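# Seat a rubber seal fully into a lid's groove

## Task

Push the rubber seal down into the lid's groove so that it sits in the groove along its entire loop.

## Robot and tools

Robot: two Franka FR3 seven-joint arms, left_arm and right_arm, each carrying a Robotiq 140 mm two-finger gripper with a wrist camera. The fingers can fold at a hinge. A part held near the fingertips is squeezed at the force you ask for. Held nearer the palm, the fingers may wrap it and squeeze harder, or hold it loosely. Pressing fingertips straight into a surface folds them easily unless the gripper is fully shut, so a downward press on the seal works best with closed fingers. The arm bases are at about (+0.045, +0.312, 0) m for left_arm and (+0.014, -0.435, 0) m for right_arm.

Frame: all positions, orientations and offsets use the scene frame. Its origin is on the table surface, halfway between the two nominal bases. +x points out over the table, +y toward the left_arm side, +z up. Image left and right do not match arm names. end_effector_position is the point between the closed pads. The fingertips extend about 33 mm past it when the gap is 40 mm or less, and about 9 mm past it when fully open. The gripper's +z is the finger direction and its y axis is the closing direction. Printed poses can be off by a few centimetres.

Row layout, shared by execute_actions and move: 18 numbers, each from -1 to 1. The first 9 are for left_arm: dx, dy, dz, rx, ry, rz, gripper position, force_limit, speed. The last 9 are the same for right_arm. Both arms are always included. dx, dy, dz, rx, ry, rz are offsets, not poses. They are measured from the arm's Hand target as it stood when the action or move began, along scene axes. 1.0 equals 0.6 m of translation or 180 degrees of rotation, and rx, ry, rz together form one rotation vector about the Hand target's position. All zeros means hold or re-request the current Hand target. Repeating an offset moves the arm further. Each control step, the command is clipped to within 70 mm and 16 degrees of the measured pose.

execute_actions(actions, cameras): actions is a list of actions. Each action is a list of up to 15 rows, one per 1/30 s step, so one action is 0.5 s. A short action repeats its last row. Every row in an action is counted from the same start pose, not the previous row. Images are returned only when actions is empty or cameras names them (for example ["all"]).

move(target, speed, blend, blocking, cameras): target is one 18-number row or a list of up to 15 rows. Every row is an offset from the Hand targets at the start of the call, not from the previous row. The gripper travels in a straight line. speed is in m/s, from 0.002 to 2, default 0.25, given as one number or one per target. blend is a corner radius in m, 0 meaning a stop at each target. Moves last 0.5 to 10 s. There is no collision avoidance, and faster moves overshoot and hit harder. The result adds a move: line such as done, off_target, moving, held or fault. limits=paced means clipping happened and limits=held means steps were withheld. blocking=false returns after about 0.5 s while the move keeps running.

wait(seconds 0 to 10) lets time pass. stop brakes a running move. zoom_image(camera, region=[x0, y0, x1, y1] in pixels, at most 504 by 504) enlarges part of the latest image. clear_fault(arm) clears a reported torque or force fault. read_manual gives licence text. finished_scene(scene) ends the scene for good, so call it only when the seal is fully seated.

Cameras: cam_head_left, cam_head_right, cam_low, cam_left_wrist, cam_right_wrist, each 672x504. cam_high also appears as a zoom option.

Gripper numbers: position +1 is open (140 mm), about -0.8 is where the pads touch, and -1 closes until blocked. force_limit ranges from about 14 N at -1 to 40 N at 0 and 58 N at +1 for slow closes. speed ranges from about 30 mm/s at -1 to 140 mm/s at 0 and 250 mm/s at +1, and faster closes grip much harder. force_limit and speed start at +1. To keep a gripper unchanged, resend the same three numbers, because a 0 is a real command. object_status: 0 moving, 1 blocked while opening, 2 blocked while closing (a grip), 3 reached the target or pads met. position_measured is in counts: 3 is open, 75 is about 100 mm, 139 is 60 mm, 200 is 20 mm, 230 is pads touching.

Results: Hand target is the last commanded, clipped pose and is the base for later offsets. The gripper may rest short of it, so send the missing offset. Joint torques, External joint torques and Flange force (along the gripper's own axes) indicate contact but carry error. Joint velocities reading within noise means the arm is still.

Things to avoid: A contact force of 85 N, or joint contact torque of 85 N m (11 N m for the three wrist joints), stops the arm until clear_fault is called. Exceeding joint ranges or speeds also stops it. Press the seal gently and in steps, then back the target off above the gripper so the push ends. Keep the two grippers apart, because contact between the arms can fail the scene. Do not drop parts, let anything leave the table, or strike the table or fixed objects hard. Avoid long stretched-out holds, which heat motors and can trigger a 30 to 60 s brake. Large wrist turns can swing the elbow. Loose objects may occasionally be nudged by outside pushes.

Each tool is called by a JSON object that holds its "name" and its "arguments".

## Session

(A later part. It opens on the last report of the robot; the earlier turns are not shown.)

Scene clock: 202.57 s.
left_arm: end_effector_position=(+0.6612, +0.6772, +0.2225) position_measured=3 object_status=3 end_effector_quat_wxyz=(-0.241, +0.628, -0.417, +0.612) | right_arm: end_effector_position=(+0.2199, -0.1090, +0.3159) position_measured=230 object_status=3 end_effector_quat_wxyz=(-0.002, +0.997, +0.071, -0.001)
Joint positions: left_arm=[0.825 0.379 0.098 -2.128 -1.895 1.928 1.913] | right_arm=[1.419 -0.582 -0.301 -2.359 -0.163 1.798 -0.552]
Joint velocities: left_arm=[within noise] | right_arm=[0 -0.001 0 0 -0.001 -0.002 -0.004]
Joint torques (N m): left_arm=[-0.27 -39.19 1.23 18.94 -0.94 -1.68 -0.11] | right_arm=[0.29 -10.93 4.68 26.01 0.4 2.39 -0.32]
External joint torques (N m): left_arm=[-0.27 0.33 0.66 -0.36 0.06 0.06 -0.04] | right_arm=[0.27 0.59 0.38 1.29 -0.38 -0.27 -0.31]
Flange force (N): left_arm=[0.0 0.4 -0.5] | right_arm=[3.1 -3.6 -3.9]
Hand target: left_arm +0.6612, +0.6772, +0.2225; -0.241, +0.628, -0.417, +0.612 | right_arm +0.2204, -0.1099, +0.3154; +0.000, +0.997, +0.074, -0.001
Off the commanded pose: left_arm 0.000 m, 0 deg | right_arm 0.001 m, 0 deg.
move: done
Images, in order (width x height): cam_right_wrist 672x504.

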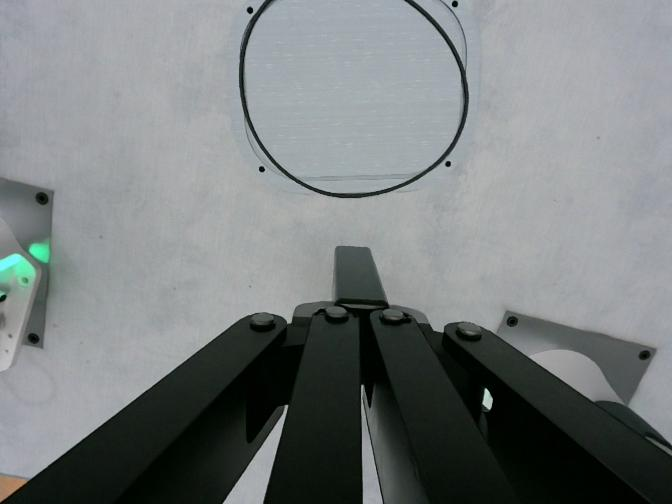

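{"name": "move", "arguments": {"target": [0,0,0,0,0,0,1,1,1, 0.3327,-0.132,-0.369,0,0,0.26,-0.45,-1,0], "speed": 0.25, "cameras": ["cam_right_wrist"]}}

Scene clock: 215.23 s.
left_arm: end_effector_position=(+0.6612, +0.6772, +0.2225) position_measured=3 object_status=3 end_effector_quat_wxyz=(-0.241, +0.628, -0.417, +0.612) | right_arm: end_effector_position=(+0.4205, -0.1890, +0.0942) position_measured=186 object_status=3 end_effector_quat_wxyz=(+0.000, +0.886, +0.463, +0.001)
Joint positions: left_arm=[0.825 0.379 0.098 -2.128 -1.895 1.928 1.913] | right_arm=[1.916 -0.099 -1.336 -2.456 -0.148 2.429 -1.881]
Joint velocities: left_arm=[within noise] | right_arm=[0 0.001 0 -0.001 0 -0.001 -0.006]
Joint torques (N m): left_arm=[-0.29 -39.12 1.15 18.96 -0.94 -1.68 -0.06] | right_arm=[0.28 -5.12 3.56 22.26 0.92 2.36 -0.32]
External joint torques (N m): left_arm=[-0.31 0.26 0.57 -0.22 0.06 0.04 0.01] | right_arm=[0.16 0.73 0.71 1.17 0.33 -0.3 -0.32]
Flange force (N): left_arm=[-0.1 0.3 -0.2] | right_arm=[0.0 0.0 0.0]
Hand target: left_arm +0.6612, +0.6772, +0.2225; -0.241, +0.628, -0.417, +0.612 | right_arm +0.4201, -0.1891, +0.0940; +0.000, +0.886, +0.464, -0.001
Off the commanded pose: left_arm 0.000 m, 0 deg | right_arm 0.001 m, 0 deg.
move: done
Images, in order (width x height): cam_right_wrist 672x504.

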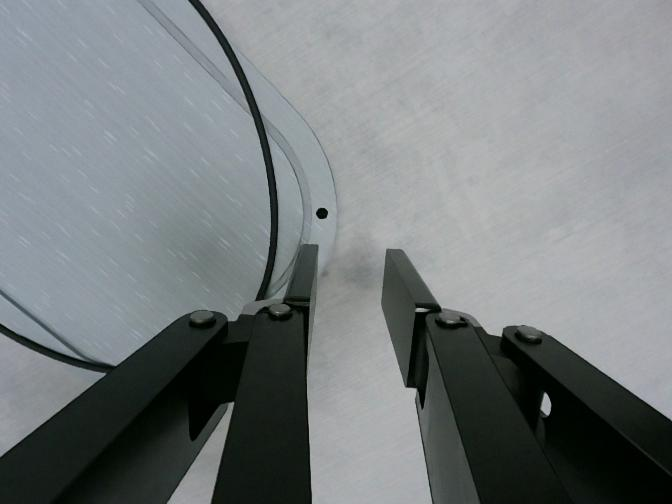

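{"name": "move", "arguments": {"target": [[0,0,0,0,0,0,1,1,1, -0.0385,0.057,0,0,0,0,-0.45,-1,-1],[0,0,0,0,0,0,1,1,1, -0.0385,0.057,-0.0865,0,0,0,-0.45,-1,-1],[0,0,0,0,0,0,1,1,1, -0.0385,0.057,-0.086,0,0,0,-1,-1,-1],[0,0,0,0,0,0,1,1,1, -0.0132,0.0395,-0.079,0,0,0,-1,-1,-1],[0,0,0,0,0,0,1,1,1, -0.0132,0.0395,-0.0855,0,0,0,-1,-1,-1],[0,0,0,0,0,0,1,1,1, -0.0132,0.0395,-0.0855,0,0,0,-0.65,-1,-1],[0,0,0,0,0,0,1,1,1, -0.0132,0.0395,-0.06,0,0,0,-0.65,-1,-1],[0,0,0,0,0,0,1,1,1, -0.0132,0.0395,-0.06,0,0,0,-1,-1,-1]], "speed": 0.08, "cameras": ["cam_right_wrist"]}}

Scene clock: 233.47 s.
left_arm: end_effector_position=(+0.6612, +0.6772, +0.2225) position_measured=3 object_status=3 end_effector_quat_wxyz=(-0.241, +0.628, -0.417, +0.612) | right_arm: end_effector_position=(+0.4134, -0.1648, +0.0584) position_measured=230 object_status=0 end_effector_quat_wxyz=(+0.000, +0.886, +0.464, +0.001)
Joint positions: left_arm=[0.825 0.379 0.098 -2.128 -1.895 1.928 1.913] | right_arm=[1.756 0.163 -1.102 -2.448 0.248 2.51 -2.12]
Joint torques (N m): left_arm=[-0.26 -39.12 1.19 18.9 -0.91 -1.67 -0.12] | right_arm=[0.18 -17.75 -4.1 20.55 0.35 2.34 0.02]
External joint torques (N m): left_arm=[-0.17 0.2 0.71 -0.26 0.08 0.06 -0.05] | right_arm=[0.19 -0.73 0.06 0.64 -0.2 -0.28 0.02]
Flange force (N): left_arm=[-0.1 0.1 -0.6] | right_arm=[0.0 0.0 0.0]
Hand target: left_arm +0.6612, +0.6772, +0.2225; -0.241, +0.628, -0.417, +0.612 | right_arm +0.4121, -0.1654, +0.0580; +0.000, +0.886, +0.464, -0.001
Off the commanded pose: left_arm 0.000 m, 0 deg | right_arm 0.001 m, 0 deg.
move: done
Images, in order (width x height): cam_right_wrist 672x504.

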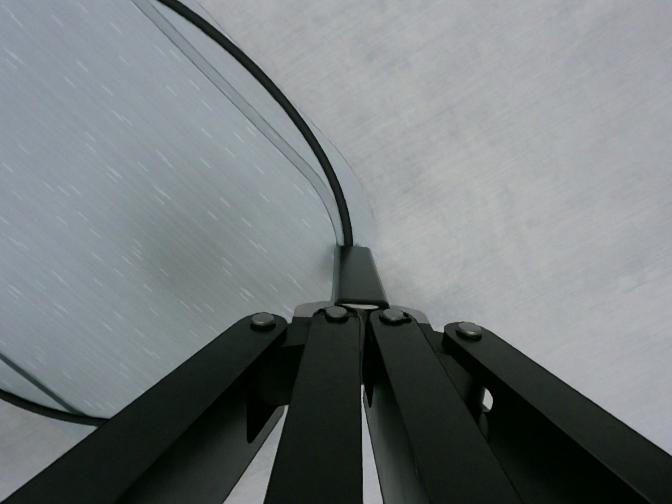

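{"name": "move", "arguments": {"target": [[0,0,0,0,0,0,1,1,1, 0,0,-0.028,0,0,0,-1,-1,-1],[0,0,0,0,0,0,1,1,1, -0.0096,0.0066,-0.029,0,0,0,-1,-1,-1],[0,0,0,0,0,0,1,1,1, -0.0072,0.005,-0.0335,0,0,0,-1,-1,-1]], "speed": [0.05,0.03,0.03], "cameras": ["cam_right_wrist"]}}

{"name": "zoom_image", "arguments": {"camera": "cam_right_wrist", "region": [200, 60, 420, 280]}}

Scene clock: 240.63 s.
left_arm: end_effector_position=(+0.6612, +0.6772, +0.2225) position_measured=3 object_status=3 end_effector_quat_wxyz=(-0.241, +0.628, -0.417, +0.612) | right_arm: end_effector_position=(+0.4092, -0.1634, +0.0463) position_measured=230 object_status=3 end_effector_quat_wxyz=(-0.007, +0.888, +0.459, -0.004)
Joint positions: left_arm=[0.825 0.379 0.098 -2.128 -1.895 1.928 1.913] | right_arm=[1.699 0.199 -1.037 -2.448 0.323 2.519 -2.164]
Joint torques (N m): left_arm=[-0.3 -39.17 1.17 18.97 -0.92 -1.68 -0.09] | right_arm=[0.46 -18.43 -2.84 19.52 0.76 2.95 -0.06]
External joint torques (N m): left_arm=[-0.23 0.2 0.67 -0.19 0.07 0.05 -0.02] | right_arm=[0.38 0.83 1.99 0.01 0.23 0.35 -0.06]
External joint torques when the fault began: right_arm=[2.08 12.09 8.24 -5.66 1.8 4.22 -0.29]
Flange force (N): left_arm=[-0.2 0.1 -0.4] | right_arm=[0.0 0.0 0.0]
Flange force when the fault began (N): right_arm=[0.0 0.0 0.0]
Hand target: left_arm +0.6612, +0.6772, +0.2225; -0.241, +0.628, -0.417, +0.612 | right_arm +0.4092, -0.1634, +0.0463; -0.007, +0.888, +0.459, -0.004 (not the last commanded pose)
Tool commands: left_gripper/position=+1.0 left_gripper/force_limit=+1.0 left_gripper/speed=+1.0 right_gripper/position=-1.0 right_gripper/force_limit=-1.0 right_gripper/speed=-1.0
Off the commanded pose: left_arm 0.000 m, 0 deg | right_arm 0.008 m, 1 deg.
FORCE FAULT: contact force on the right arm reached its limit, and that arm stopped. The contact can be on any part of that arm, not only on its tool. That arm's remaining commands of this call were not run. That arm is still stopped at the end of this call. While its stop runs, that arm takes no new command, but execute_actions still moves its gripper.
CLEAR FAULT: the right arm stays stopped (Reflex) until you call clear_fault(arm="right_arm").
move: fault (right_arm)
Images, in order (width x height): cam_right_wrist 672x504.

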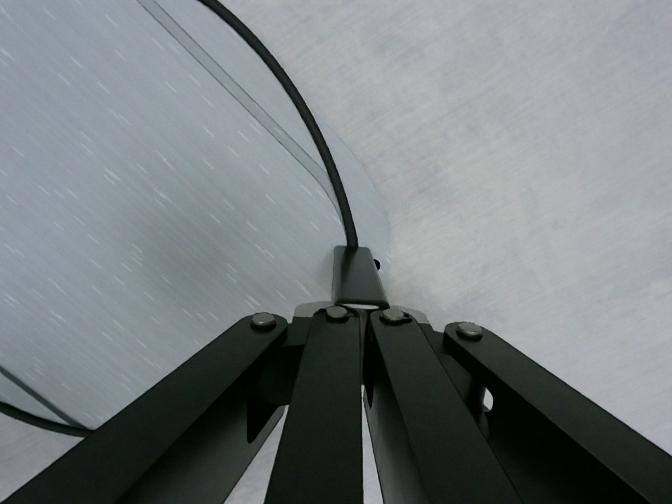

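Scaled by 2.291 from the camera's 672x504 image, which has a finer 960x720 frame.

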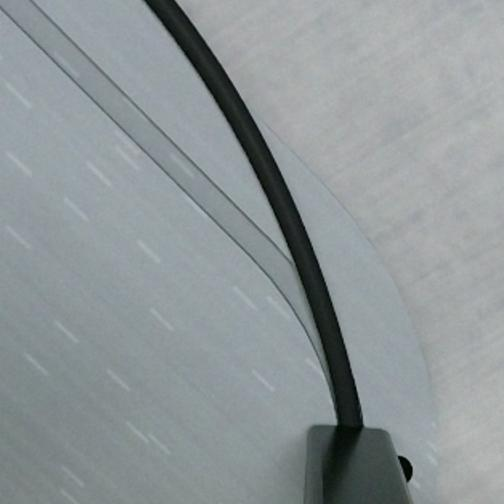

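{"name": "clear_fault", "arguments": {"arm": "right_arm"}}

{"name": "move", "arguments": {"target": [[0,0,0,0,0,0,1,1,1, 0.003,-0.002,0.004,0.0,0,0.0,-1,-1,-1],[0,0,0,0,0,0,1,1,1, -0.0096,0.0066,-0.004,0,0,0.005,-1,-1,-1],[0,0,0,0,0,0,1,1,1, -0.006,0.004,-0.009,0,0,0.005,-1,-1,-1]], "speed": [0.03,0.03,0.03], "cameras": ["cam_right_wrist"]}}

{"name": "zoom_image", "arguments": {"camera": "cam_right_wrist", "region": [200, 60, 420, 280]}}

Scene clock: 248.57 s.
left_arm: end_effector_position=(+0.6612, +0.6772, +0.2225) position_measured=3 object_status=3 end_effector_quat_wxyz=(-0.241, +0.628, -0.417, +0.612) | right_arm: end_effector_position=(+0.4092, -0.1634, +0.0463) position_measured=230 object_status=3 end_effector_quat_wxyz=(-0.007, +0.888, +0.459, -0.004)
Joint positions: left_arm=[0.825 0.379 0.098 -2.128 -1.895 1.928 1.913] | right_arm=[1.699 0.199 -1.037 -2.448 0.323 2.519 -2.164]
Joint torques (N m): left_arm=[-0.29 -39.13 1.15 18.96 -0.92 -1.69 -0.06] | right_arm=[0.47 -18.53 -2.74 19.55 0.77 2.95 -0.14]
External joint torques (N m): left_arm=[-0.5 0.2 0.4 -0.23 0.08 0.01 0] | right_arm=[0.47 0.82 2.17 -0.02 0.23 0.33 -0.14]
Flange force (N): left_arm=[0.2 0.3 0.0] | right_arm=[0.0 0.0 0.0]
Hand target: left_arm +0.6612, +0.6772, +0.2225; -0.241, +0.628, -0.417, +0.612 | right_arm +0.4092, -0.1634, +0.0463; -0.007, +0.888, +0.459, -0.004 (not the last commanded pose)
Tool commands: left_gripper/position=+1.0 left_gripper/force_limit=+1.0 left_gripper/speed=+1.0 right_gripper/position=-1.0 right_gripper/force_limit=-1.0 right_gripper/speed=-1.0
Off the commanded pose: left_arm 0.000 m, 0 deg | right_arm 0.008 m, 1 deg.
FORCE FAULT, CONTINUED: the right arm's stop, for the force fault that an earlier result reported, is over. The call counts as one of the actions that you can send in this scene. That arm's target is now where it stood when the stop ended, not its last command. That arm accepts commands again.
CLEAR FAULT: your call cleared the right arm's force fault. If the contact force or a joint's load stays at its limit, that arm stops again.

Scene clock: 250.40 s.
left_arm: end_effector_position=(+0.6612, +0.6772, +0.2225) position_measured=3 object_status=3 end_effector_quat_wxyz=(-0.241, +0.628, -0.417, +0.612) | right_arm: end_effector_position=(+0.4084, -0.1628, +0.0456) position_measured=230 object_status=3 end_effector_quat_wxyz=(-0.010, +0.887, +0.462, -0.005)
Joint positions: left_arm=[0.825 0.379 0.098 -2.128 -1.895 1.928 1.913] | right_arm=[1.686 0.197 -1.025 -2.448 0.331 2.519 -2.176]
Joint velocities: left_arm=[within noise] | right_arm=[0 0.001 0 0 0.001 0 -0.005]
Joint torques (N m): left_arm=[-0.3 -39.11 1.2 18.95 -0.92 -1.68 -0.07] | right_arm=[2.03 -12.94 2.28 16.43 2.02 4.77 -0.31]
External joint torques (N m): left_arm=[-0.25 0.28 0.67 -0.24 0.07 0.05 0] | right_arm=[2.05 6.61 7.12 -3.08 1.5 2.16 -0.31]
Flange force (N): left_arm=[-0.3 0.3 -0.4] | right_arm=[0.0 0.0 0.0]
Hand target: left_arm +0.6612, +0.6772, +0.2225; -0.241, +0.628, -0.417, +0.612 | right_arm +0.4056, -0.1610, +0.0409; -0.007, +0.885, +0.466, -0.004
Off the commanded pose: left_arm 0.000 m, 0 deg | right_arm 0.006 m, 1 deg.
move: off_target (right_arm)
Images, in order (width x height): cam_right_wrist 672x504.

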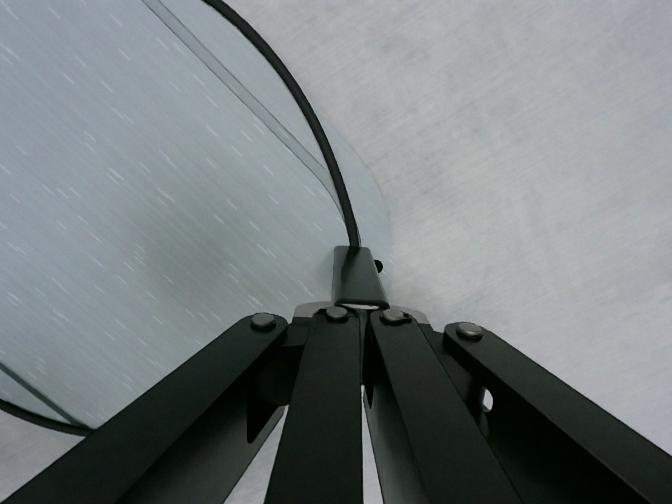

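Scaled by 2.291 from the camera's 672x504 image, which has a finer 960x720 frame.

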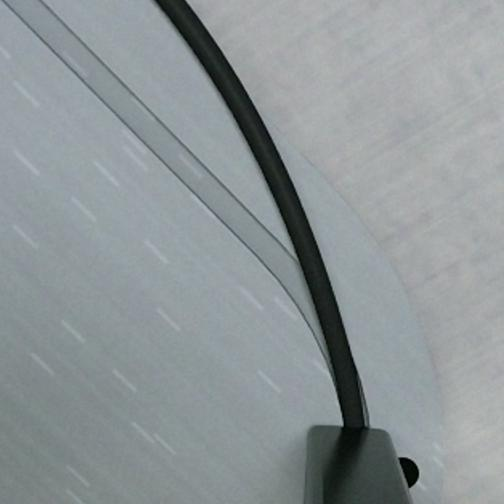

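{"name": "move", "arguments": {"target": [[0,0,0,0,0,0,1,1,1, 0,0,0.04,0,0,0,-1,-1,-1],[0,0,0,0,0,0,1,1,1, -0.045,0.02,0.17,0.0,0.0,-0.258,-1,-1,-1]], "speed": [0.08,0.25], "cameras": ["cam_right_wrist"]}}

{"name": "zoom_image", "arguments": {"camera": "cam_right_wrist", "region": [100, 0, 500, 300]}}

Scene clock: 261.93 s.
left_arm: end_effector_position=(+0.6612, +0.6772, +0.2225) position_measured=3 object_status=3 end_effector_quat_wxyz=(-0.241, +0.628, -0.417, +0.612) | right_arm: end_effector_position=(+0.3781, -0.1486, +0.1432) position_measured=230 object_status=3 end_effector_quat_wxyz=(-0.009, +0.997, +0.082, -0.002)
Joint positions: left_arm=[0.825 0.379 0.098 -2.128 -1.895 1.928 1.913] | right_arm=[1.53 -0.222 -0.826 -2.454 -0.196 2.299 -0.929]
Joint velocities: left_arm=[within noise] | right_arm=[-0.001 0 0.001 -0.001 0.001 0 0.008]
Joint torques (N m): left_arm=[-0.3 -39.14 1.2 18.99 -0.91 -1.67 -0.12] | right_arm=[-0.49 -15.57 6.02 22.75 0.4 2.76 -0.01]
External joint torques (N m): left_arm=[-0.3 0.26 0.63 -0.24 0.08 0.06 -0.06] | right_arm=[-0.54 -0.35 1.53 0.45 -0.22 0.08 -0.01]
Flange force (N): left_arm=[-0.2 0.2 -0.3] | right_arm=[-4.0 0.8 -3.3]
Hand target: left_arm +0.6612, +0.6772, +0.2225; -0.241, +0.628, -0.417, +0.612 | right_arm +0.3786, -0.1490, +0.1429; -0.008, +0.997, +0.080, -0.001
Off the commanded pose: left_arm 0.000 m, 0 deg | right_arm 0.001 m, 0 deg.
move: done
Images, in order (width x height): cam_right_wrist 672x504.

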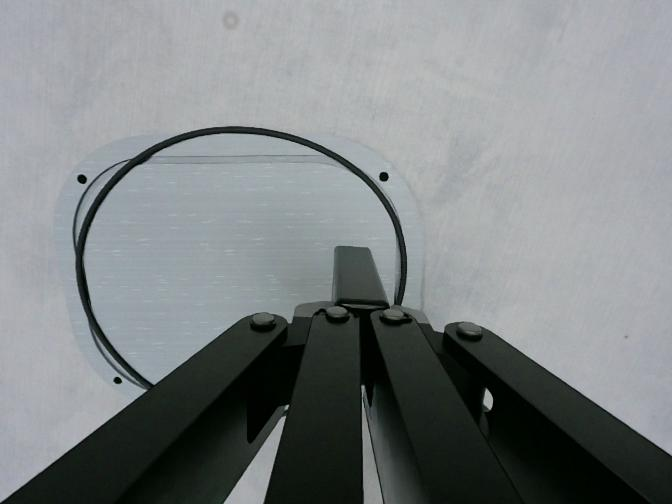

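Scaled by 1.260 from the camera's 672x504 image, which has a finer 960x720 frame.

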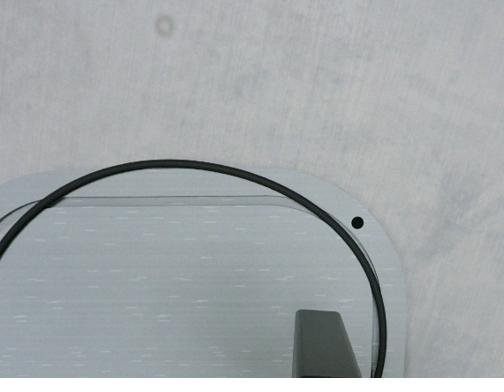

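{"name": "move", "arguments": {"target": [[0,0,0,0,0,0,1,1,1, 0.024,-0.0633,-0.1465,0,0,0,-1,-1,-1],[0,0,0,0,0,0,1,1,1, 0.024,-0.0633,-0.173,0,0,0,-1,-1,-1],[0,0,0,0,0,0,1,1,1, 0.024,-0.0633,-0.1465,0,0,0,-1,-1,-1],[0,0,0,0,0,0,1,1,1, 0.0463,-0.044,-0.1465,0,0,0,-1,-1,-1],[0,0,0,0,0,0,1,1,1, 0.0463,-0.044,-0.173,0,0,0,-1,-1,-1],[0,0,0,0,0,0,1,1,1, 0.0463,-0.044,-0.1465,0,0,0,-1,-1,-1],[0,0,0,0,0,0,1,1,1, 0.0673,-0.0217,-0.1465,0,0,0,-1,-1,-1],[0,0,0,0,0,0,1,1,1, 0.0673,-0.0217,-0.174,0,0,0,-1,-1,-1]], "speed": [0.2,0.04,0.1,0.1,0.04,0.1,0.1,0.04], "blend": [0.003,0,0.003,0.003,0,0.003,0.003,0], "cameras": ["cam_right_wrist"]}}

{"name": "zoom_image", "arguments": {"camera": "cam_right_wrist", "region": [200, 130, 500, 340]}}

Scene clock: 282.53 s.
left_arm: end_effector_position=(+0.6612, +0.6772, +0.2225) position_measured=3 object_status=3 end_effector_quat_wxyz=(-0.241, +0.628, -0.417, +0.612) | right_arm: end_effector_position=(+0.3906, -0.1915, +0.0449) position_measured=230 object_status=3 end_effector_quat_wxyz=(-0.001, +0.999, +0.048, -0.004)
Joint positions: left_arm=[0.825 0.379 0.098 -2.128 -1.895 1.928 1.913] | right_arm=[1.547 0.042 -0.926 -2.562 0.074 2.58 -1.151]
Joint torques (N m): left_arm=[-0.28 -39.14 1.18 18.97 -0.93 -1.68 -0.09] | right_arm=[-0.09 -18.38 0.33 19.96 0.45 2.58 -0.13]
External joint torques (N m): left_arm=[-0.33 0.34 0.56 -0.28 0.07 0.04 -0.03] | right_arm=[-0.12 -0.39 1.19 0.82 0.01 -0.07 -0.13]
External joint torques when the fault began: right_arm=[1.86 9.66 4.81 -3.17 1.08 4.5 -0.2]
Flange force (N): left_arm=[-0.2 0.3 -0.2] | right_arm=[0.0 0.0 0.0]
Flange force when the fault began (N): right_arm=[0.0 0.0 0.0]
Hand target: left_arm +0.6612, +0.6772, +0.2225; -0.241, +0.628, -0.417, +0.612 | right_arm +0.3906, -0.1915, +0.0449; -0.001, +0.999, +0.048, -0.004 (not the last commanded pose)
Tool commands: left_gripper/position=+1.0 left_gripper/force_limit=+1.0 left_gripper/speed=+1.0 right_gripper/position=-1.0 right_gripper/force_limit=-1.0 right_gripper/speed=-1.0
Off the commanded pose: left_arm 0.000 m, 0 deg | right_arm 0.041 m, 4 deg.
FORCE FAULT: contact force on the right arm reached its limit, and that arm stopped. The contact can be on any part of that arm, not only on its tool. That arm's remaining commands of this call were not run. That arm is still stopped at the end of this call. While its stop runs, that arm takes no new command, but execute_actions still moves its gripper.
CLEAR FAULT: the right arm stays stopped (Reflex) until you call clear_fault(arm="right_arm").
move: fault (right_arm); path passed 2 of 8 targets
Images, in order (width x height): cam_right_wrist 672x504.

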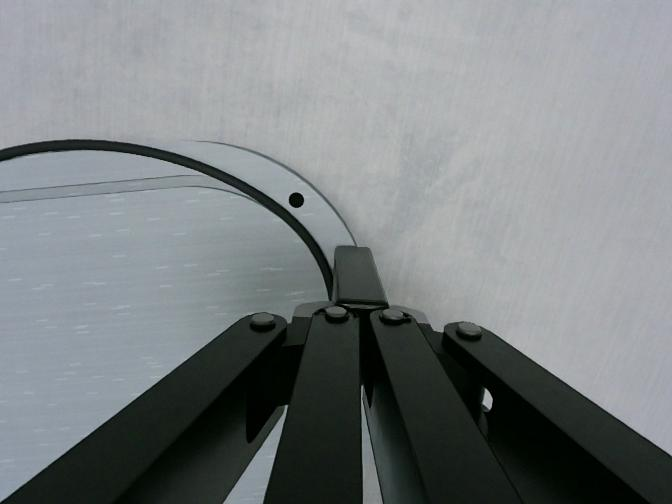

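Scaled by 1.680 from the camera's 672x504 image, which has a finer 960x720 frame.

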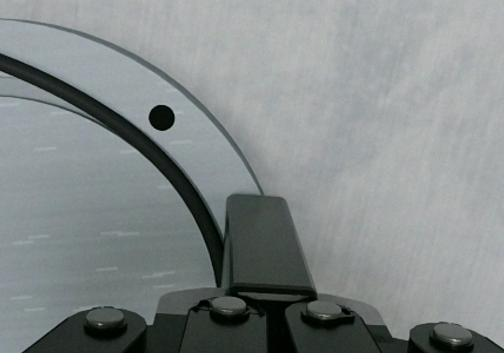

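{"name": "clear_fault", "arguments": {"arm": "right_arm"}}

{"name": "move", "arguments": {"target": [[0,0,0,0,0,0,1,1,1, 0,0,0.02,0,0,0.01,-1,-1,-1],[0,0,0,0,0,0,1,1,1, 0.01,0.0145,0.02,0,0,0.023,-1,-1,-1],[0,0,0,0,0,0,1,1,1, 0.01,0.0145,-0.0065,0,0,0.023,-1,-1,-1],[0,0,0,0,0,0,1,1,1, 0.01,0.0145,0.02,0,0,0.023,-1,-1,-1],[0,0,0,0,0,0,1,1,1, 0.031,0.034,0.02,0,0,0.023,-1,-1,-1],[0,0,0,0,0,0,1,1,1, 0.031,0.034,-0.008,0,0,0.023,-1,-1,-1]], "speed": [0.08,0.08,0.03,0.08,0.08,0.03], "cameras": ["cam_right_wrist"]}}

{"name": "zoom_image", "arguments": {"camera": "cam_right_wrist", "region": [200, 130, 500, 340]}}

Scene clock: 291.87 s.
left_arm: end_effector_position=(+0.6612, +0.6772, +0.2225) position_measured=3 object_status=3 end_effector_quat_wxyz=(-0.241, +0.628, -0.417, +0.612) | right_arm: end_effector_position=(+0.3906, -0.1915, +0.0449) position_measured=230 object_status=3 end_effector_quat_wxyz=(-0.001, +0.999, +0.048, -0.004)
Joint positions: left_arm=[0.825 0.379 0.098 -2.128 -1.895 1.928 1.913] | right_arm=[1.547 0.042 -0.926 -2.562 0.074 2.58 -1.151]
Joint torques (N m): left_arm=[-0.24 -39.11 1.2 18.97 -0.93 -1.68 -0.09] | right_arm=[-0.09 -18.34 0.29 19.99 0.41 2.59 -0.09]
External joint torques (N m): left_arm=[-0.33 0.16 0.55 -0.17 0.06 0.03 -0.03] | right_arm=[-0.07 -0.28 1.2 0.73 -0.03 -0.08 -0.09]
Flange force (N): left_arm=[0.0 0.1 -0.2] | right_arm=[0.0 0.0 0.0]
Hand target: left_arm +0.6612, +0.6772, +0.2225; -0.241, +0.628, -0.417, +0.612 | right_arm +0.3906, -0.1915, +0.0449; -0.001, +0.999, +0.048, -0.004 (not the last commanded pose)
Tool commands: left_gripper/position=+1.0 left_gripper/force_limit=+1.0 left_gripper/speed=+1.0 right_gripper/position=-1.0 right_gripper/force_limit=-1.0 right_gripper/speed=-1.0
Off the commanded pose: left_arm 0.000 m, 0 deg | right_arm 0.041 m, 4 deg.
FORCE FAULT, CONTINUED: the right arm's stop, for the force fault that an earlier result reported, is over. The call counts as one of the actions that you can send in this scene. That arm's target is now where it stood when the stop ended, not its last command. That arm accepts commands again.
CLEAR FAULT: your call cleared the right arm's force fault. If the contact force or a joint's load stays at its limit, that arm stops again.

Scene clock: 296.60 s.
left_arm: end_effector_position=(+0.6612, +0.6772, +0.2225) position_measured=3 object_status=3 end_effector_quat_wxyz=(-0.241, +0.628, -0.417, +0.612) | right_arm: end_effector_position=(+0.4087, -0.1718, +0.0446) position_measured=230 object_status=3 end_effector_quat_wxyz=(-0.004, +0.997, +0.080, -0.008)
Joint positions: left_arm=[0.825 0.379 0.098 -2.128 -1.895 1.928 1.913] | right_arm=[1.501 0.143 -0.861 -2.467 0.218 2.539 -1.309]
Joint velocities: left_arm=[within noise] | right_arm=[0 -0.001 -0.001 0 0 0 -0.006]
Joint torques (N m): left_arm=[-0.27 -39.11 1.16 18.92 -0.93 -1.69 -0.1] | right_arm=[1.19 -14.25 1.56 17.95 1.53 5.58 -0.46]
External joint torques (N m): left_arm=[-0.38 0.29 0.5 -0.31 0.06 0.03 -0.04] | right_arm=[1.18 7.94 4.61 -1.6 1.06 2.93 -0.46]
Flange force (N): left_arm=[0.0 0.4 -0.2] | right_arm=[26.1 -14.0 47.9]
Hand target: left_arm +0.6612, +0.6772, +0.2225; -0.241, +0.628, -0.417, +0.612 | right_arm +0.4092, -0.1711, +0.0401; -0.001, +0.996, +0.084, -0.004
Off the commanded pose: left_arm 0.000 m, 0 deg | right_arm 0.005 m, 1 deg.
move: off_target (right_arm)
Images, in order (width x height): cam_right_wrist 672x504.

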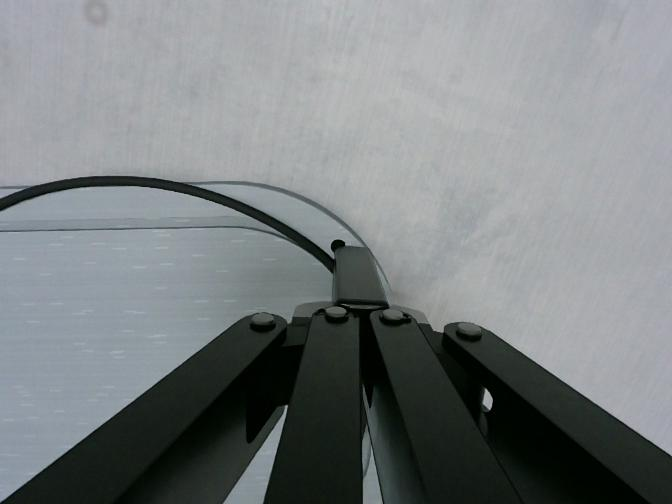

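Scaled by 1.680 from the camera's 672x504 image, which has a finer 960x720 frame.

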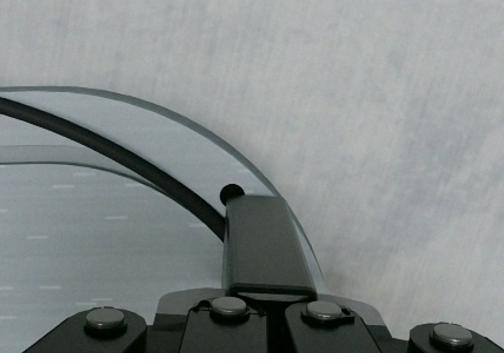

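{"name": "move", "arguments": {"target": [[0,0,0,0,0,0,1,1,1, 0,0,0.022,0,0,0,-1,-1,-1],[0,0,0,0,0,0,1,1,1, 0.0137,0.0395,0.022,0,0,0,-1,-1,-1],[0,0,0,0,0,0,1,1,1, 0.0137,0.0395,0.004,0,0,0,-1,-1,-1],[0,0,0,0,0,0,1,1,1, -0.0028,0.0367,0.003,0,0,0,-1,-1,-1],[0,0,0,0,0,0,1,1,1, 0.0037,0.0378,0,0,0,0,-1,-1,-1],[0,0,0,0,0,0,1,1,1, 0.0037,0.0378,0.022,0,0,0,-1,-1,-1],[0,0,0,0,0,0,1,1,1, 0.0317,0.073,0.022,0,0,0,-1,-1,-1],[0,0,0,0,0,0,1,1,1, 0.0317,0.073,0.003,0,0,0,-1,-1,-1],[0,0,0,0,0,0,1,1,1, 0.0102,0.0693,0.002,0,0,0,-1,-1,-1],[0,0,0,0,0,0,1,1,1, 0.0168,0.0705,-0.001,0,0,0,-1,-1,-1]], "speed": [0.1,0.1,0.04,0.04,0.04,0.1,0.1,0.04,0.04,0.04], "cameras": ["cam_right_wrist"]}}

{"name": "zoom_image", "arguments": {"camera": "cam_right_wrist", "region": [150, 130, 500, 340]}}

Scene clock: 315.10 s.
left_arm: end_effector_position=(+0.6612, +0.6772, +0.2225) position_measured=3 object_status=3 end_effector_quat_wxyz=(-0.241, +0.628, -0.417, +0.612) | right_arm: end_effector_position=(+0.4235, -0.1272, +0.0445) position_measured=230 object_status=3 end_effector_quat_wxyz=(-0.005, +0.997, +0.083, +0.000)
Joint positions: left_arm=[0.825 0.379 0.098 -2.128 -1.895 1.928 1.913] | right_arm=[1.477 0.246 -0.778 -2.351 0.308 2.511 -1.316]
Joint torques (N m): left_arm=[-0.28 -39.11 1.14 18.94 -0.92 -1.69 -0.08] | right_arm=[0.61 -22.97 -1.6 18.55 1.32 2.66 -0.29]
External joint torques (N m): left_arm=[-0.14 0.2 0.7 -0.21 0.07 0.05 -0.02] | right_arm=[0.62 4.1 3.5 -1.29 0.81 -0.02 -0.29]
Flange force (N): left_arm=[-0.2 0.1 -0.6] | right_arm=[11.9 -7.3 20.8]
Hand target: left_arm +0.6612, +0.6772, +0.2225; -0.241, +0.628, -0.417, +0.612 | right_arm +0.4193, -0.1288, +0.0395; -0.001, +0.996, +0.084, -0.004
Off the commanded pose: left_arm 0.000 m, 0 deg | right_arm 0.007 m, 1 deg.
move: off_target (right_arm)
Images, in order (width x height): cam_right_wrist 672x504.

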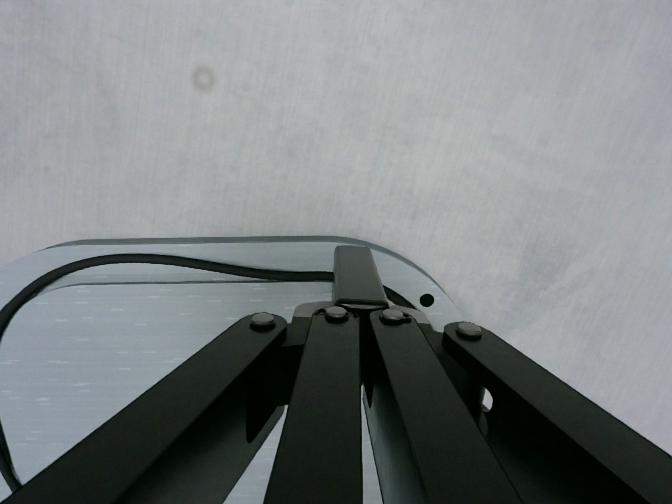

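Scaled by 1.440 from the camera's 672x504 image, which has a finer 960x720 frame.

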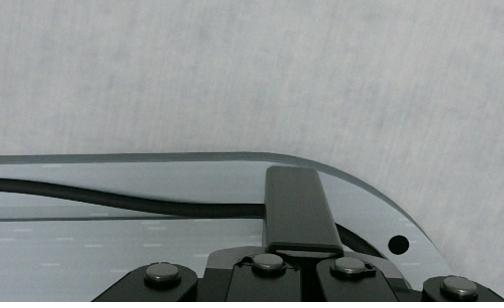

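{"name": "move", "arguments": {"target": [[0,0,0,0,0,0,1,1,1, 0.007,0.003,0.022,0,0,0,-1,-1,-1],[0,0,0,0,0,0,1,1,1, 0.0185,0.035,0.022,0,0,0,-1,-1,-1],[0,0,0,0,0,0,1,1,1, 0.0185,0.035,0.004,0,0,0,-1,-1,-1],[0,0,0,0,0,0,1,1,1, -0.0078,0.0305,0.002,0,0,0,-1,-1,-1],[0,0,0,0,0,0,1,1,1, 0.0003,0.032,-0.0015,0,0,0,-1,-1,-1],[0,0,0,0,0,0,1,1,1, 0.0003,0.032,0.022,0,0,0,-1,-1,-1],[0,0,0,0,0,0,1,1,1, 0.02,0.0657,0.022,0,0,0,-1,-1,-1],[0,0,0,0,0,0,1,1,1, 0.02,0.0657,0.004,0,0,0,-1,-1,-1],[0,0,0,0,0,0,1,1,1, -0.0145,0.0598,0.002,0,0,0,-1,-1,-1],[0,0,0,0,0,0,1,1,1, -0.0047,0.0615,-0.0015,0,0,0,-1,-1,-1]], "speed": [0.1,0.1,0.05,0.05,0.05,0.1,0.1,0.05,0.05,0.05], "cameras": ["cam_right_wrist"]}}

{"name": "zoom_image", "arguments": {"camera": "cam_right_wrist", "region": [100, 130, 500, 350]}}

Scene clock: 334.33 s.
left_arm: end_effector_position=(+0.6612, +0.6772, +0.2225) position_measured=3 object_status=3 end_effector_quat_wxyz=(-0.241, +0.628, -0.417, +0.612) | right_arm: end_effector_position=(+0.4181, -0.0914, +0.0439) position_measured=230 object_status=3 end_effector_quat_wxyz=(-0.004, +0.997, +0.083, -0.004)
Joint positions: left_arm=[0.825 0.379 0.098 -2.128 -1.895 1.928 1.913] | right_arm=[1.489 0.301 -0.739 -2.277 0.347 2.473 -1.282]
Joint torques (N m): left_arm=[-0.27 -39.14 1.14 18.89 -0.9 -1.68 -0.07] | right_arm=[0.06 -24.07 -1.96 19.12 1.38 3.9 -0.37]
External joint torques (N m): left_arm=[-0.24 0.32 0.61 -0.35 0.09 0.06 -0.01] | right_arm=[0.08 5.79 4.19 -1 0.85 1.23 -0.37]
Flange force (N): left_arm=[-0.1 0.5 -0.5] | right_arm=[15.2 -9.0 26.8]
Hand target: left_arm +0.6612, +0.6772, +0.2225; -0.241, +0.628, -0.417, +0.612 | right_arm +0.4165, -0.0919, +0.0386; -0.001, +0.996, +0.084, -0.004
Off the commanded pose: left_arm 0.000 m, 0 deg | right_arm 0.006 m, 0 deg.
move: off_target (right_arm)
Images, in order (width x height): cam_right_wrist 672x504.

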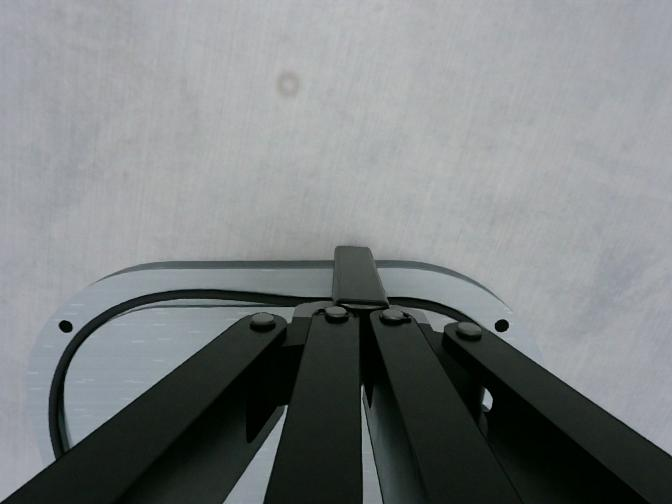

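Scaled by 1.260 from the camera's 672x504 image, which has a finer 960x720 frame.

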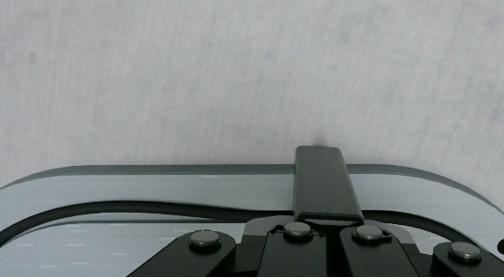

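{"name": "move", "arguments": {"target": [[0,0,0,0,0,0,1,1,1, 0.0025,0.001,0.022,0,0,0,-1,-1,-1],[0,0,0,0,0,0,1,1,1, 0.0005,0.0342,0.022,0,0,0,-1,-1,-1],[0,0,0,0,0,0,1,1,1, 0.0005,0.0342,0.005,0,0,0,-1,-1,-1],[0,0,0,0,0,0,1,1,1, -0.0292,0.0292,0.003,0,0,0,-1,-1,-1],[0,0,0,0,0,0,1,1,1, -0.0193,0.0308,-0.0005,0,0,0,-1,-1,-1],[0,0,0,0,0,0,1,1,1, -0.0193,0.0308,0.022,0,0,0,-1,-1,-1],[0,0,0,0,0,0,1,1,1, -0.005,0.067,0.022,0,0,0,-1,-1,-1],[0,0,0,0,0,0,1,1,1, -0.005,0.067,0.005,0,0,0,-1,-1,-1],[0,0,0,0,0,0,1,1,1, -0.0347,0.062,0.003,0,0,0,-1,-1,-1],[0,0,0,0,0,0,1,1,1, -0.0248,0.0637,-0.0005,0,0,0,-1,-1,-1]], "speed": [0.1,0.1,0.05,0.05,0.05,0.1,0.1,0.05,0.05,0.05]}}

{"name": "move", "arguments": {"target": [[0,0,0,0,0,0,1,1,1, 0,0,0.04,0,0,0,-1,-1,-1],[0,0,0,0,0,0,1,1,1, -0.15,-0.03,0.19,0,0,0,-1,-1,-1]], "speed": [0.1,0.25], "cameras": ["cam_right_wrist"]}}

{"name": "zoom_image", "arguments": {"camera": "cam_right_wrist", "region": [100, 0, 600, 300]}}

Scene clock: 353.00 s.
left_arm: end_effector_position=(+0.6612, +0.6772, +0.2225) position_measured=3 object_status=3 end_effector_quat_wxyz=(-0.241, +0.628, -0.417, +0.612) | right_arm: end_effector_position=(+0.4016, -0.0525, +0.0437) position_measured=230 object_status=3 end_effector_quat_wxyz=(-0.004, +0.996, +0.084, -0.005)
Joint positions: left_arm=[0.825 0.379 0.098 -2.128 -1.895 1.928 1.913] | right_arm=[1.534 0.34 -0.717 -2.223 0.371 2.448 -1.224]
Joint torques (N m): left_arm=[-0.25 -39.15 1.16 18.9 -0.93 -1.68 -0.12] | right_arm=[-0.74 -25.08 -3.27 20.08 1.34 4.34 -0.26]
External joint torques (N m): left_arm=[-0.22 0.22 0.61 -0.27 0.06 0.05 -0.06] | right_arm=[-0.69 6.53 3.6 -0.18 0.8 1.68 -0.26]
Flange force (N): left_arm=[0.0 0.2 -0.5] | right_arm=[18.1 -10.9 27.0]
Hand target: left_arm +0.6612, +0.6772, +0.2225; -0.241, +0.628, -0.417, +0.612 | right_arm +0.4016, -0.0537, +0.0383; -0.001, +0.996, +0.084, -0.004
Off the commanded pose: left_arm 0.000 m, 0 deg | right_arm 0.006 m, 0 deg.
move: off_target (right_arm)

Scene clock: 355.97 s.
left_arm: end_effector_position=(+0.6612, +0.6772, +0.2225) position_measured=3 object_status=3 end_effector_quat_wxyz=(-0.241, +0.628, -0.417, +0.612) | right_arm: end_effector_position=(+0.3117, -0.0703, +0.1525) position_measured=230 object_status=3 end_effector_quat_wxyz=(-0.003, +0.996, +0.086, -0.004)
Joint positions: left_arm=[0.825 0.379 0.098 -2.128 -1.895 1.928 1.913] | right_arm=[1.641 -0.183 -0.711 -2.413 -0.143 2.267 -0.754]
Joint velocities: left_arm=[within noise] | right_arm=[0 0 0.001 -0.001 0 0.001 0.004]
Joint torques (N m): left_arm=[-0.26 -39.16 1.17 18.97 -0.92 -1.68 -0.09] | right_arm=[-0.52 -19.42 4.76 23.2 0.26 2.46 0.04]
External joint torques (N m): left_arm=[-0.21 0.23 0.65 -0.24 0.07 0.05 -0.02] | right_arm=[-0.49 -0.92 1.49 0.47 -0.36 -0.18 0.05]
Flange force (N): left_arm=[-0.1 0.2 -0.5] | right_arm=[-4.5 2.4 -4.5]
Hand target: left_arm +0.6612, +0.6772, +0.2225; -0.241, +0.628, -0.417, +0.612 | right_arm +0.3116, -0.0717, +0.1523; -0.001, +0.996, +0.084, -0.004
Off the commanded pose: left_arm 0.000 m, 0 deg | right_arm 0.001 m, 0 deg.
move: done
Images, in order (width x height): cam_right_wrist 672x504.

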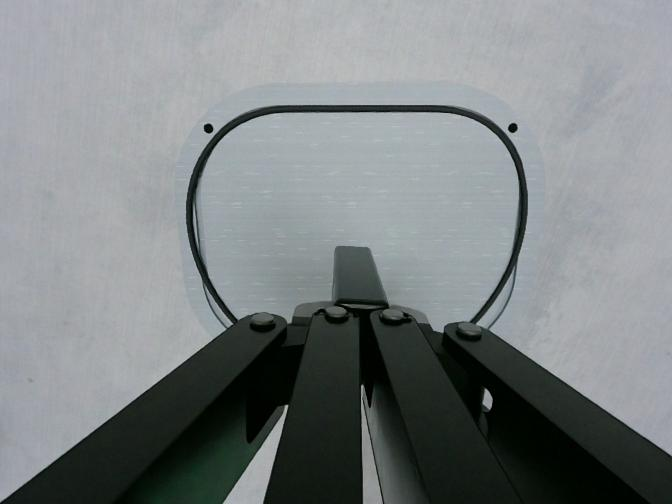

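Scaled by 1.008 from the camera's 672x504 image, which has a finer 960x720 frame.

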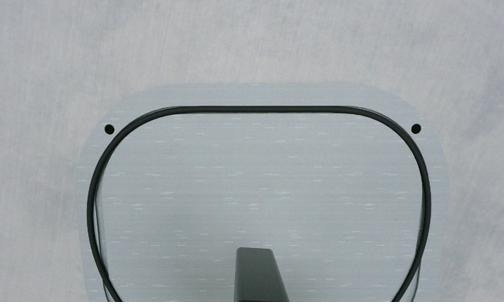

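{"name": "move", "arguments": {"target": [[0,0,0,0,0,0,1,1,1, 0.1275,0.1128,-0.1638,0,0,0,-1,-1,-1],[0,0,0,0,0,0,1,1,1, 0.1275,0.1128,-0.1885,0,0,0,-1,-1,-1],[0,0,0,0,0,0,1,1,1, 0.1275,0.1128,-0.1638,0,0,0,-1,-1,-1],[0,0,0,0,0,0,1,1,1, 0.1118,0.1403,-0.1638,0,0,0,-1,-1,-1],[0,0,0,0,0,0,1,1,1, 0.1118,0.1403,-0.1885,0,0,0,-1,-1,-1],[0,0,0,0,0,0,1,1,1, 0.1118,0.1403,-0.1638,0,0,0,-1,-1,-1],[0,0,0,0,0,0,1,1,1, 0.0858,0.1625,-0.1638,0,0,0,-1,-1,-1],[0,0,0,0,0,0,1,1,1, 0.0858,0.1625,-0.1885,0,0,0,-1,-1,-1]], "speed": [0.2,0.04,0.12,0.12,0.04,0.12,0.12,0.04], "blend": [0.003,0,0.003,0.003,0,0.003,0.003,0], "cameras": ["cam_right_wrist"]}}

{"name": "zoom_image", "arguments": {"camera": "cam_right_wrist", "region": [200, 130, 550, 340]}}

Scene clock: 376.33 s.
left_arm: end_effector_position=(+0.6612, +0.6772, +0.2225) position_measured=3 object_status=3 end_effector_quat_wxyz=(-0.241, +0.628, -0.417, +0.612) | right_arm: end_effector_position=(+0.3635, +0.0267, +0.0433) position_measured=230 object_status=3 end_effector_quat_wxyz=(-0.002, +0.996, +0.087, -0.004)
Joint positions: left_arm=[0.825 0.379 0.098 -2.128 -1.895 1.928 1.913] | right_arm=[1.526 0.402 -0.577 -2.097 0.339 2.409 -1.056]
Joint torques (N m): left_arm=[-0.24 -39.13 1.23 18.95 -0.93 -1.69 -0.07] | right_arm=[-0.48 -34.01 -4.7 20.73 1.1 3.41 0]
External joint torques (N m): left_arm=[-0.19 0.34 0.71 -0.33 0.07 0.05 -0.01] | right_arm=[-0.41 2.71 2.13 0 0.56 0.76 0]
Flange force (N): left_arm=[-0.2 0.4 -0.5] | right_arm=[6.4 -5.6 10.4]
Hand target: left_arm +0.6612, +0.6772, +0.2225; -0.241, +0.628, -0.417, +0.612 | right_arm +0.3631, +0.0258, +0.0392; -0.001, +0.996, +0.084, -0.004
Off the commanded pose: left_arm 0.000 m, 0 deg | right_arm 0.004 m, 0 deg.
move: off_target (right_arm)
Images, in order (width x height): cam_right_wrist 672x504.

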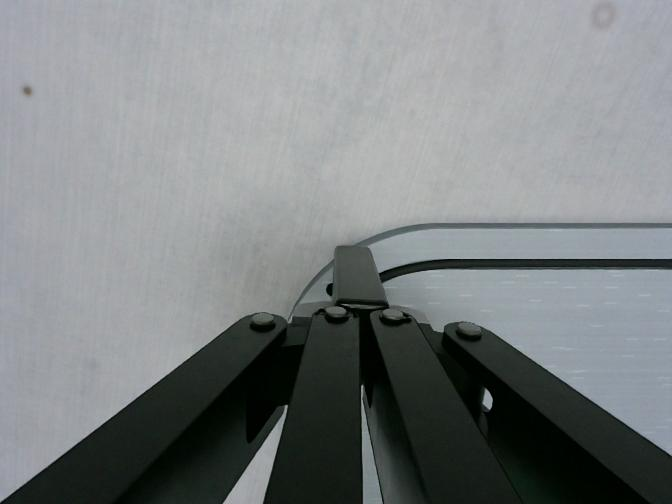

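Scaled by 1.440 from the camera's 672x504 image, which has a finer 960x720 frame.

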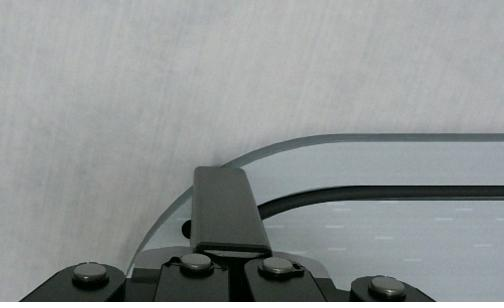

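{"name": "move", "arguments": {"target": [[0,0,0,0,0,0,1,1,1, 0,0,0.022,0,0,0,-1,-1,-1],[0,0,0,0,0,0,1,1,1, -0.0318,0.0135,0.022,0,0,0,-1,-1,-1],[0,0,0,0,0,0,1,1,1, -0.0318,0.0135,0.0,0,0,0,-1,-1,-1],[0,0,0,0,0,0,1,1,1, -0.0318,0.0135,0.02,0,0,0,-1,-1,-1],[0,0,0,0,0,0,1,1,1, -0.07,0.0263,0.02,0,0,0,-1,-1,-1],[0,0,0,0,0,0,1,1,1, -0.07,0.0263,0.004,0,0,0,-1,-1,-1],[0,0,0,0,0,0,1,1,1, -0.0671,0.01,0.003,0,0,0,-1,-1,-1],[0,0,0,0,0,0,1,1,1, -0.068,0.015,0.0,0,0,0,-1,-1,-1]], "speed": [0.1,0.1,0.05,0.1,0.1,0.05,0.05,0.05], "cameras": ["cam_right_wrist"]}}

{"name": "zoom_image", "arguments": {"camera": "cam_right_wrist", "region": [200, 100, 550, 340]}}

Scene clock: 390.37 s.
left_arm: end_effector_position=(+0.6612, +0.6772, +0.2225) position_measured=3 object_status=3 end_effector_quat_wxyz=(-0.241, +0.628, -0.417, +0.612) | right_arm: end_effector_position=(+0.3219, +0.0383, +0.0438) position_measured=230 object_status=3 end_effector_quat_wxyz=(-0.005, +0.996, +0.085, -0.003)
Joint positions: left_arm=[0.825 0.379 0.098 -2.128 -1.895 1.928 1.913] | right_arm=[1.63 0.363 -0.602 -2.16 0.333 2.44 -0.981]
Joint velocities: left_arm=[within noise] | right_arm=[-0.004 0 0.001 0 0 0 -0.001]
Joint torques (N m): left_arm=[-0.28 -39.13 1.2 18.98 -0.93 -1.68 -0.08] | right_arm=[-1.14 -31.45 -4.63 19.61 0.73 2.91 -0.28]
External joint torques (N m): left_arm=[-0.3 0.38 0.61 -0.3 0.07 0.05 -0.01] | right_arm=[-1.2 3.51 1.64 -1.04 0.21 0.23 -0.28]
Flange force (N): left_arm=[-0.3 0.4 -0.3] | right_arm=[7.1 -4.5 11.9]
Hand target: left_arm +0.6612, +0.6772, +0.2225; -0.241, +0.628, -0.417, +0.612 | right_arm +0.3223, +0.0348, +0.0392; -0.001, +0.996, +0.084, -0.004
Off the commanded pose: left_arm 0.000 m, 0 deg | right_arm 0.006 m, 0 deg.
move: off_target (right_arm)
Images, in order (width x height): cam_right_wrist 672x504.

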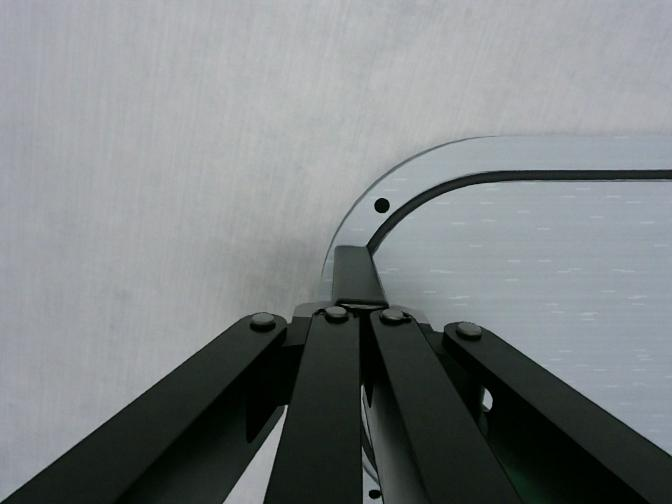

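Scaled by 1.440 from the camera's 672x504 image, which has a finer 960x720 frame.

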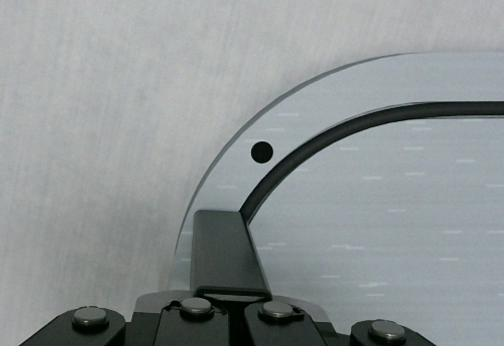

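{"name": "move", "arguments": {"target": [[0,0,0,0,0,0,1,1,1, 0,0.004,0.022,0,0,0,-1,-1,-1],[0,0,0,0,0,0,1,1,1, -0.0375,0.005,0.02,0,0,0,-1,-1,-1],[0,0,0,0,0,0,1,1,1, -0.0375,0.005,0.004,0,0,0,-1,-1,-1],[0,0,0,0,0,0,1,1,1, -0.0333,-0.0178,0.003,0,0,0,-1,-1,-1],[0,0,0,0,0,0,1,1,1, -0.0346,-0.0105,0.0,0,0,0,-1,-1,-1],[0,0,0,0,0,0,1,1,1, -0.0346,-0.0105,0.02,0,0,0,-1,-1,-1],[0,0,0,0,0,0,1,1,1, -0.0731,-0.0062,0.02,0,0,0,-1,-1,-1],[0,0,0,0,0,0,1,1,1, -0.0731,-0.0062,0.004,0,0,0,-1,-1,-1],[0,0,0,0,0,0,1,1,1, -0.069,-0.0292,0.003,0,0,0,-1,-1,-1],[0,0,0,0,0,0,1,1,1, -0.0704,-0.0218,0.0,0,0,0,-1,-1,-1]], "speed": [0.1,0.1,0.05,0.05,0.05,0.1,0.1,0.05,0.05,0.05], "cameras": ["cam_right_wrist"]}}

{"name": "zoom_image", "arguments": {"camera": "cam_right_wrist", "region": [200, 0, 550, 340]}}

Scene clock: 405.70 s.
left_arm: end_effector_position=(+0.6612, +0.6772, +0.2225) position_measured=3 object_status=3 end_effector_quat_wxyz=(-0.241, +0.628, -0.417, +0.612) | right_arm: end_effector_position=(+0.2791, +0.0255, +0.0440) position_measured=230 object_status=3 end_effector_quat_wxyz=(-0.006, +0.996, +0.085, -0.004)
Joint positions: left_arm=[0.825 0.379 0.098 -2.128 -1.895 1.928 1.913] | right_arm=[1.743 0.277 -0.65 -2.284 0.297 2.491 -0.909]
Joint torques (N m): left_arm=[-0.27 -39.15 1.23 18.92 -0.91 -1.68 -0.1] | right_arm=[-1.11 -25.7 -4 19.09 0.69 3.23 -0.28]
External joint torques (N m): left_arm=[-0.25 0.3 0.69 -0.29 0.08 0.06 -0.04] | right_arm=[-1.14 5.22 1 -1.04 0.2 0.56 -0.28]
Flange force (N): left_arm=[-0.2 0.3 -0.5] | right_arm=[10.0 -8.1 17.5]
Hand target: left_arm +0.6612, +0.6772, +0.2225; -0.241, +0.628, -0.417, +0.612 | right_arm +0.2801, +0.0217, +0.0392; -0.001, +0.996, +0.084, -0.004
Off the commanded pose: left_arm 0.000 m, 0 deg | right_arm 0.006 m, 1 deg.
move: off_target (right_arm)
Images, in order (width x height): cam_right_wrist 672x504.

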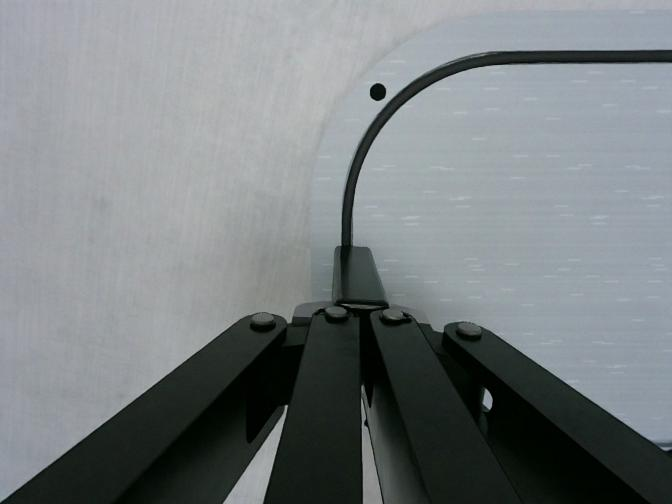

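Scaled by 1.440 from the camera's 672x504 image, which has a finer 960x720 frame.

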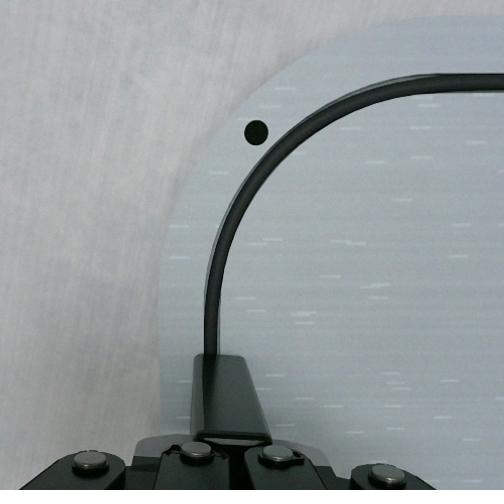

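{"name": "move", "arguments": {"target": [[0,0,0,0,0,0,1,1,1, 0,0.004,0.05,0,0,0,-1,-1,-1],[0,0,0,0,0,0,1,1,1, -0.15,-0.187,0.32,0,0,0,-1,-1,-1]], "speed": [0.1,0.25], "cameras": ["cam_right_wrist"]}}

{"name": "zoom_image", "arguments": {"camera": "cam_right_wrist", "region": [150, 0, 550, 250]}}

Scene clock: 412.97 s.
left_arm: end_effector_position=(+0.6612, +0.6772, +0.2225) position_measured=3 object_status=3 end_effector_quat_wxyz=(-0.241, +0.628, -0.417, +0.612) | right_arm: end_effector_position=(+0.1912, -0.0893, +0.2317) position_measured=230 object_status=3 end_effector_quat_wxyz=(-0.002, +0.996, +0.088, -0.002)
Joint positions: left_arm=[0.825 0.379 0.098 -2.128 -1.895 1.928 1.913] | right_arm=[1.65 -0.564 -0.468 -2.533 -0.263 2.008 -0.429]
Joint velocities: left_arm=[within noise] | right_arm=[-0.001 0 0.001 0.001 0 -0.001 0.007]
Joint torques (N m): left_arm=[-0.27 -39.14 1.19 18.92 -0.93 -1.69 -0.11] | right_arm=[-0.47 -10.68 7.42 24.32 1.05 2.34 0.18]
External joint torques (N m): left_arm=[-0.25 0.21 0.64 -0.27 0.06 0.04 -0.05] | right_arm=[-0.52 0.12 1.36 0.39 0.34 -0.32 0.18]
Flange force (N): left_arm=[0.0 0.2 -0.5] | right_arm=[-2.0 -0.6 -2.5]
Hand target: left_arm +0.6612, +0.6772, +0.2225; -0.241, +0.628, -0.417, +0.612 | right_arm +0.1901, -0.0905, +0.2312; -0.001, +0.996, +0.084, -0.004
Off the commanded pose: left_arm 0.000 m, 0 deg | right_arm 0.002 m, 0 deg.
move: done
Images, in order (width x height): cam_right_wrist 672x504.

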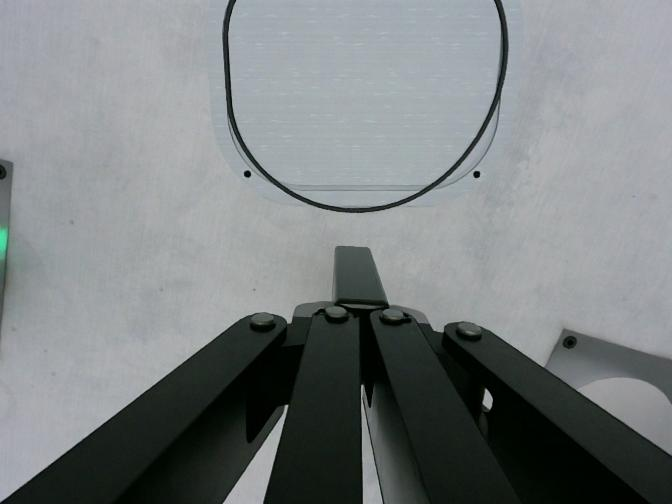

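Scaled by 1.260 from the camera's 672x504 image, which has a finer 960x720 frame.

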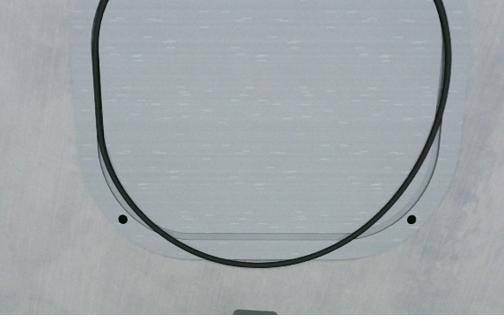

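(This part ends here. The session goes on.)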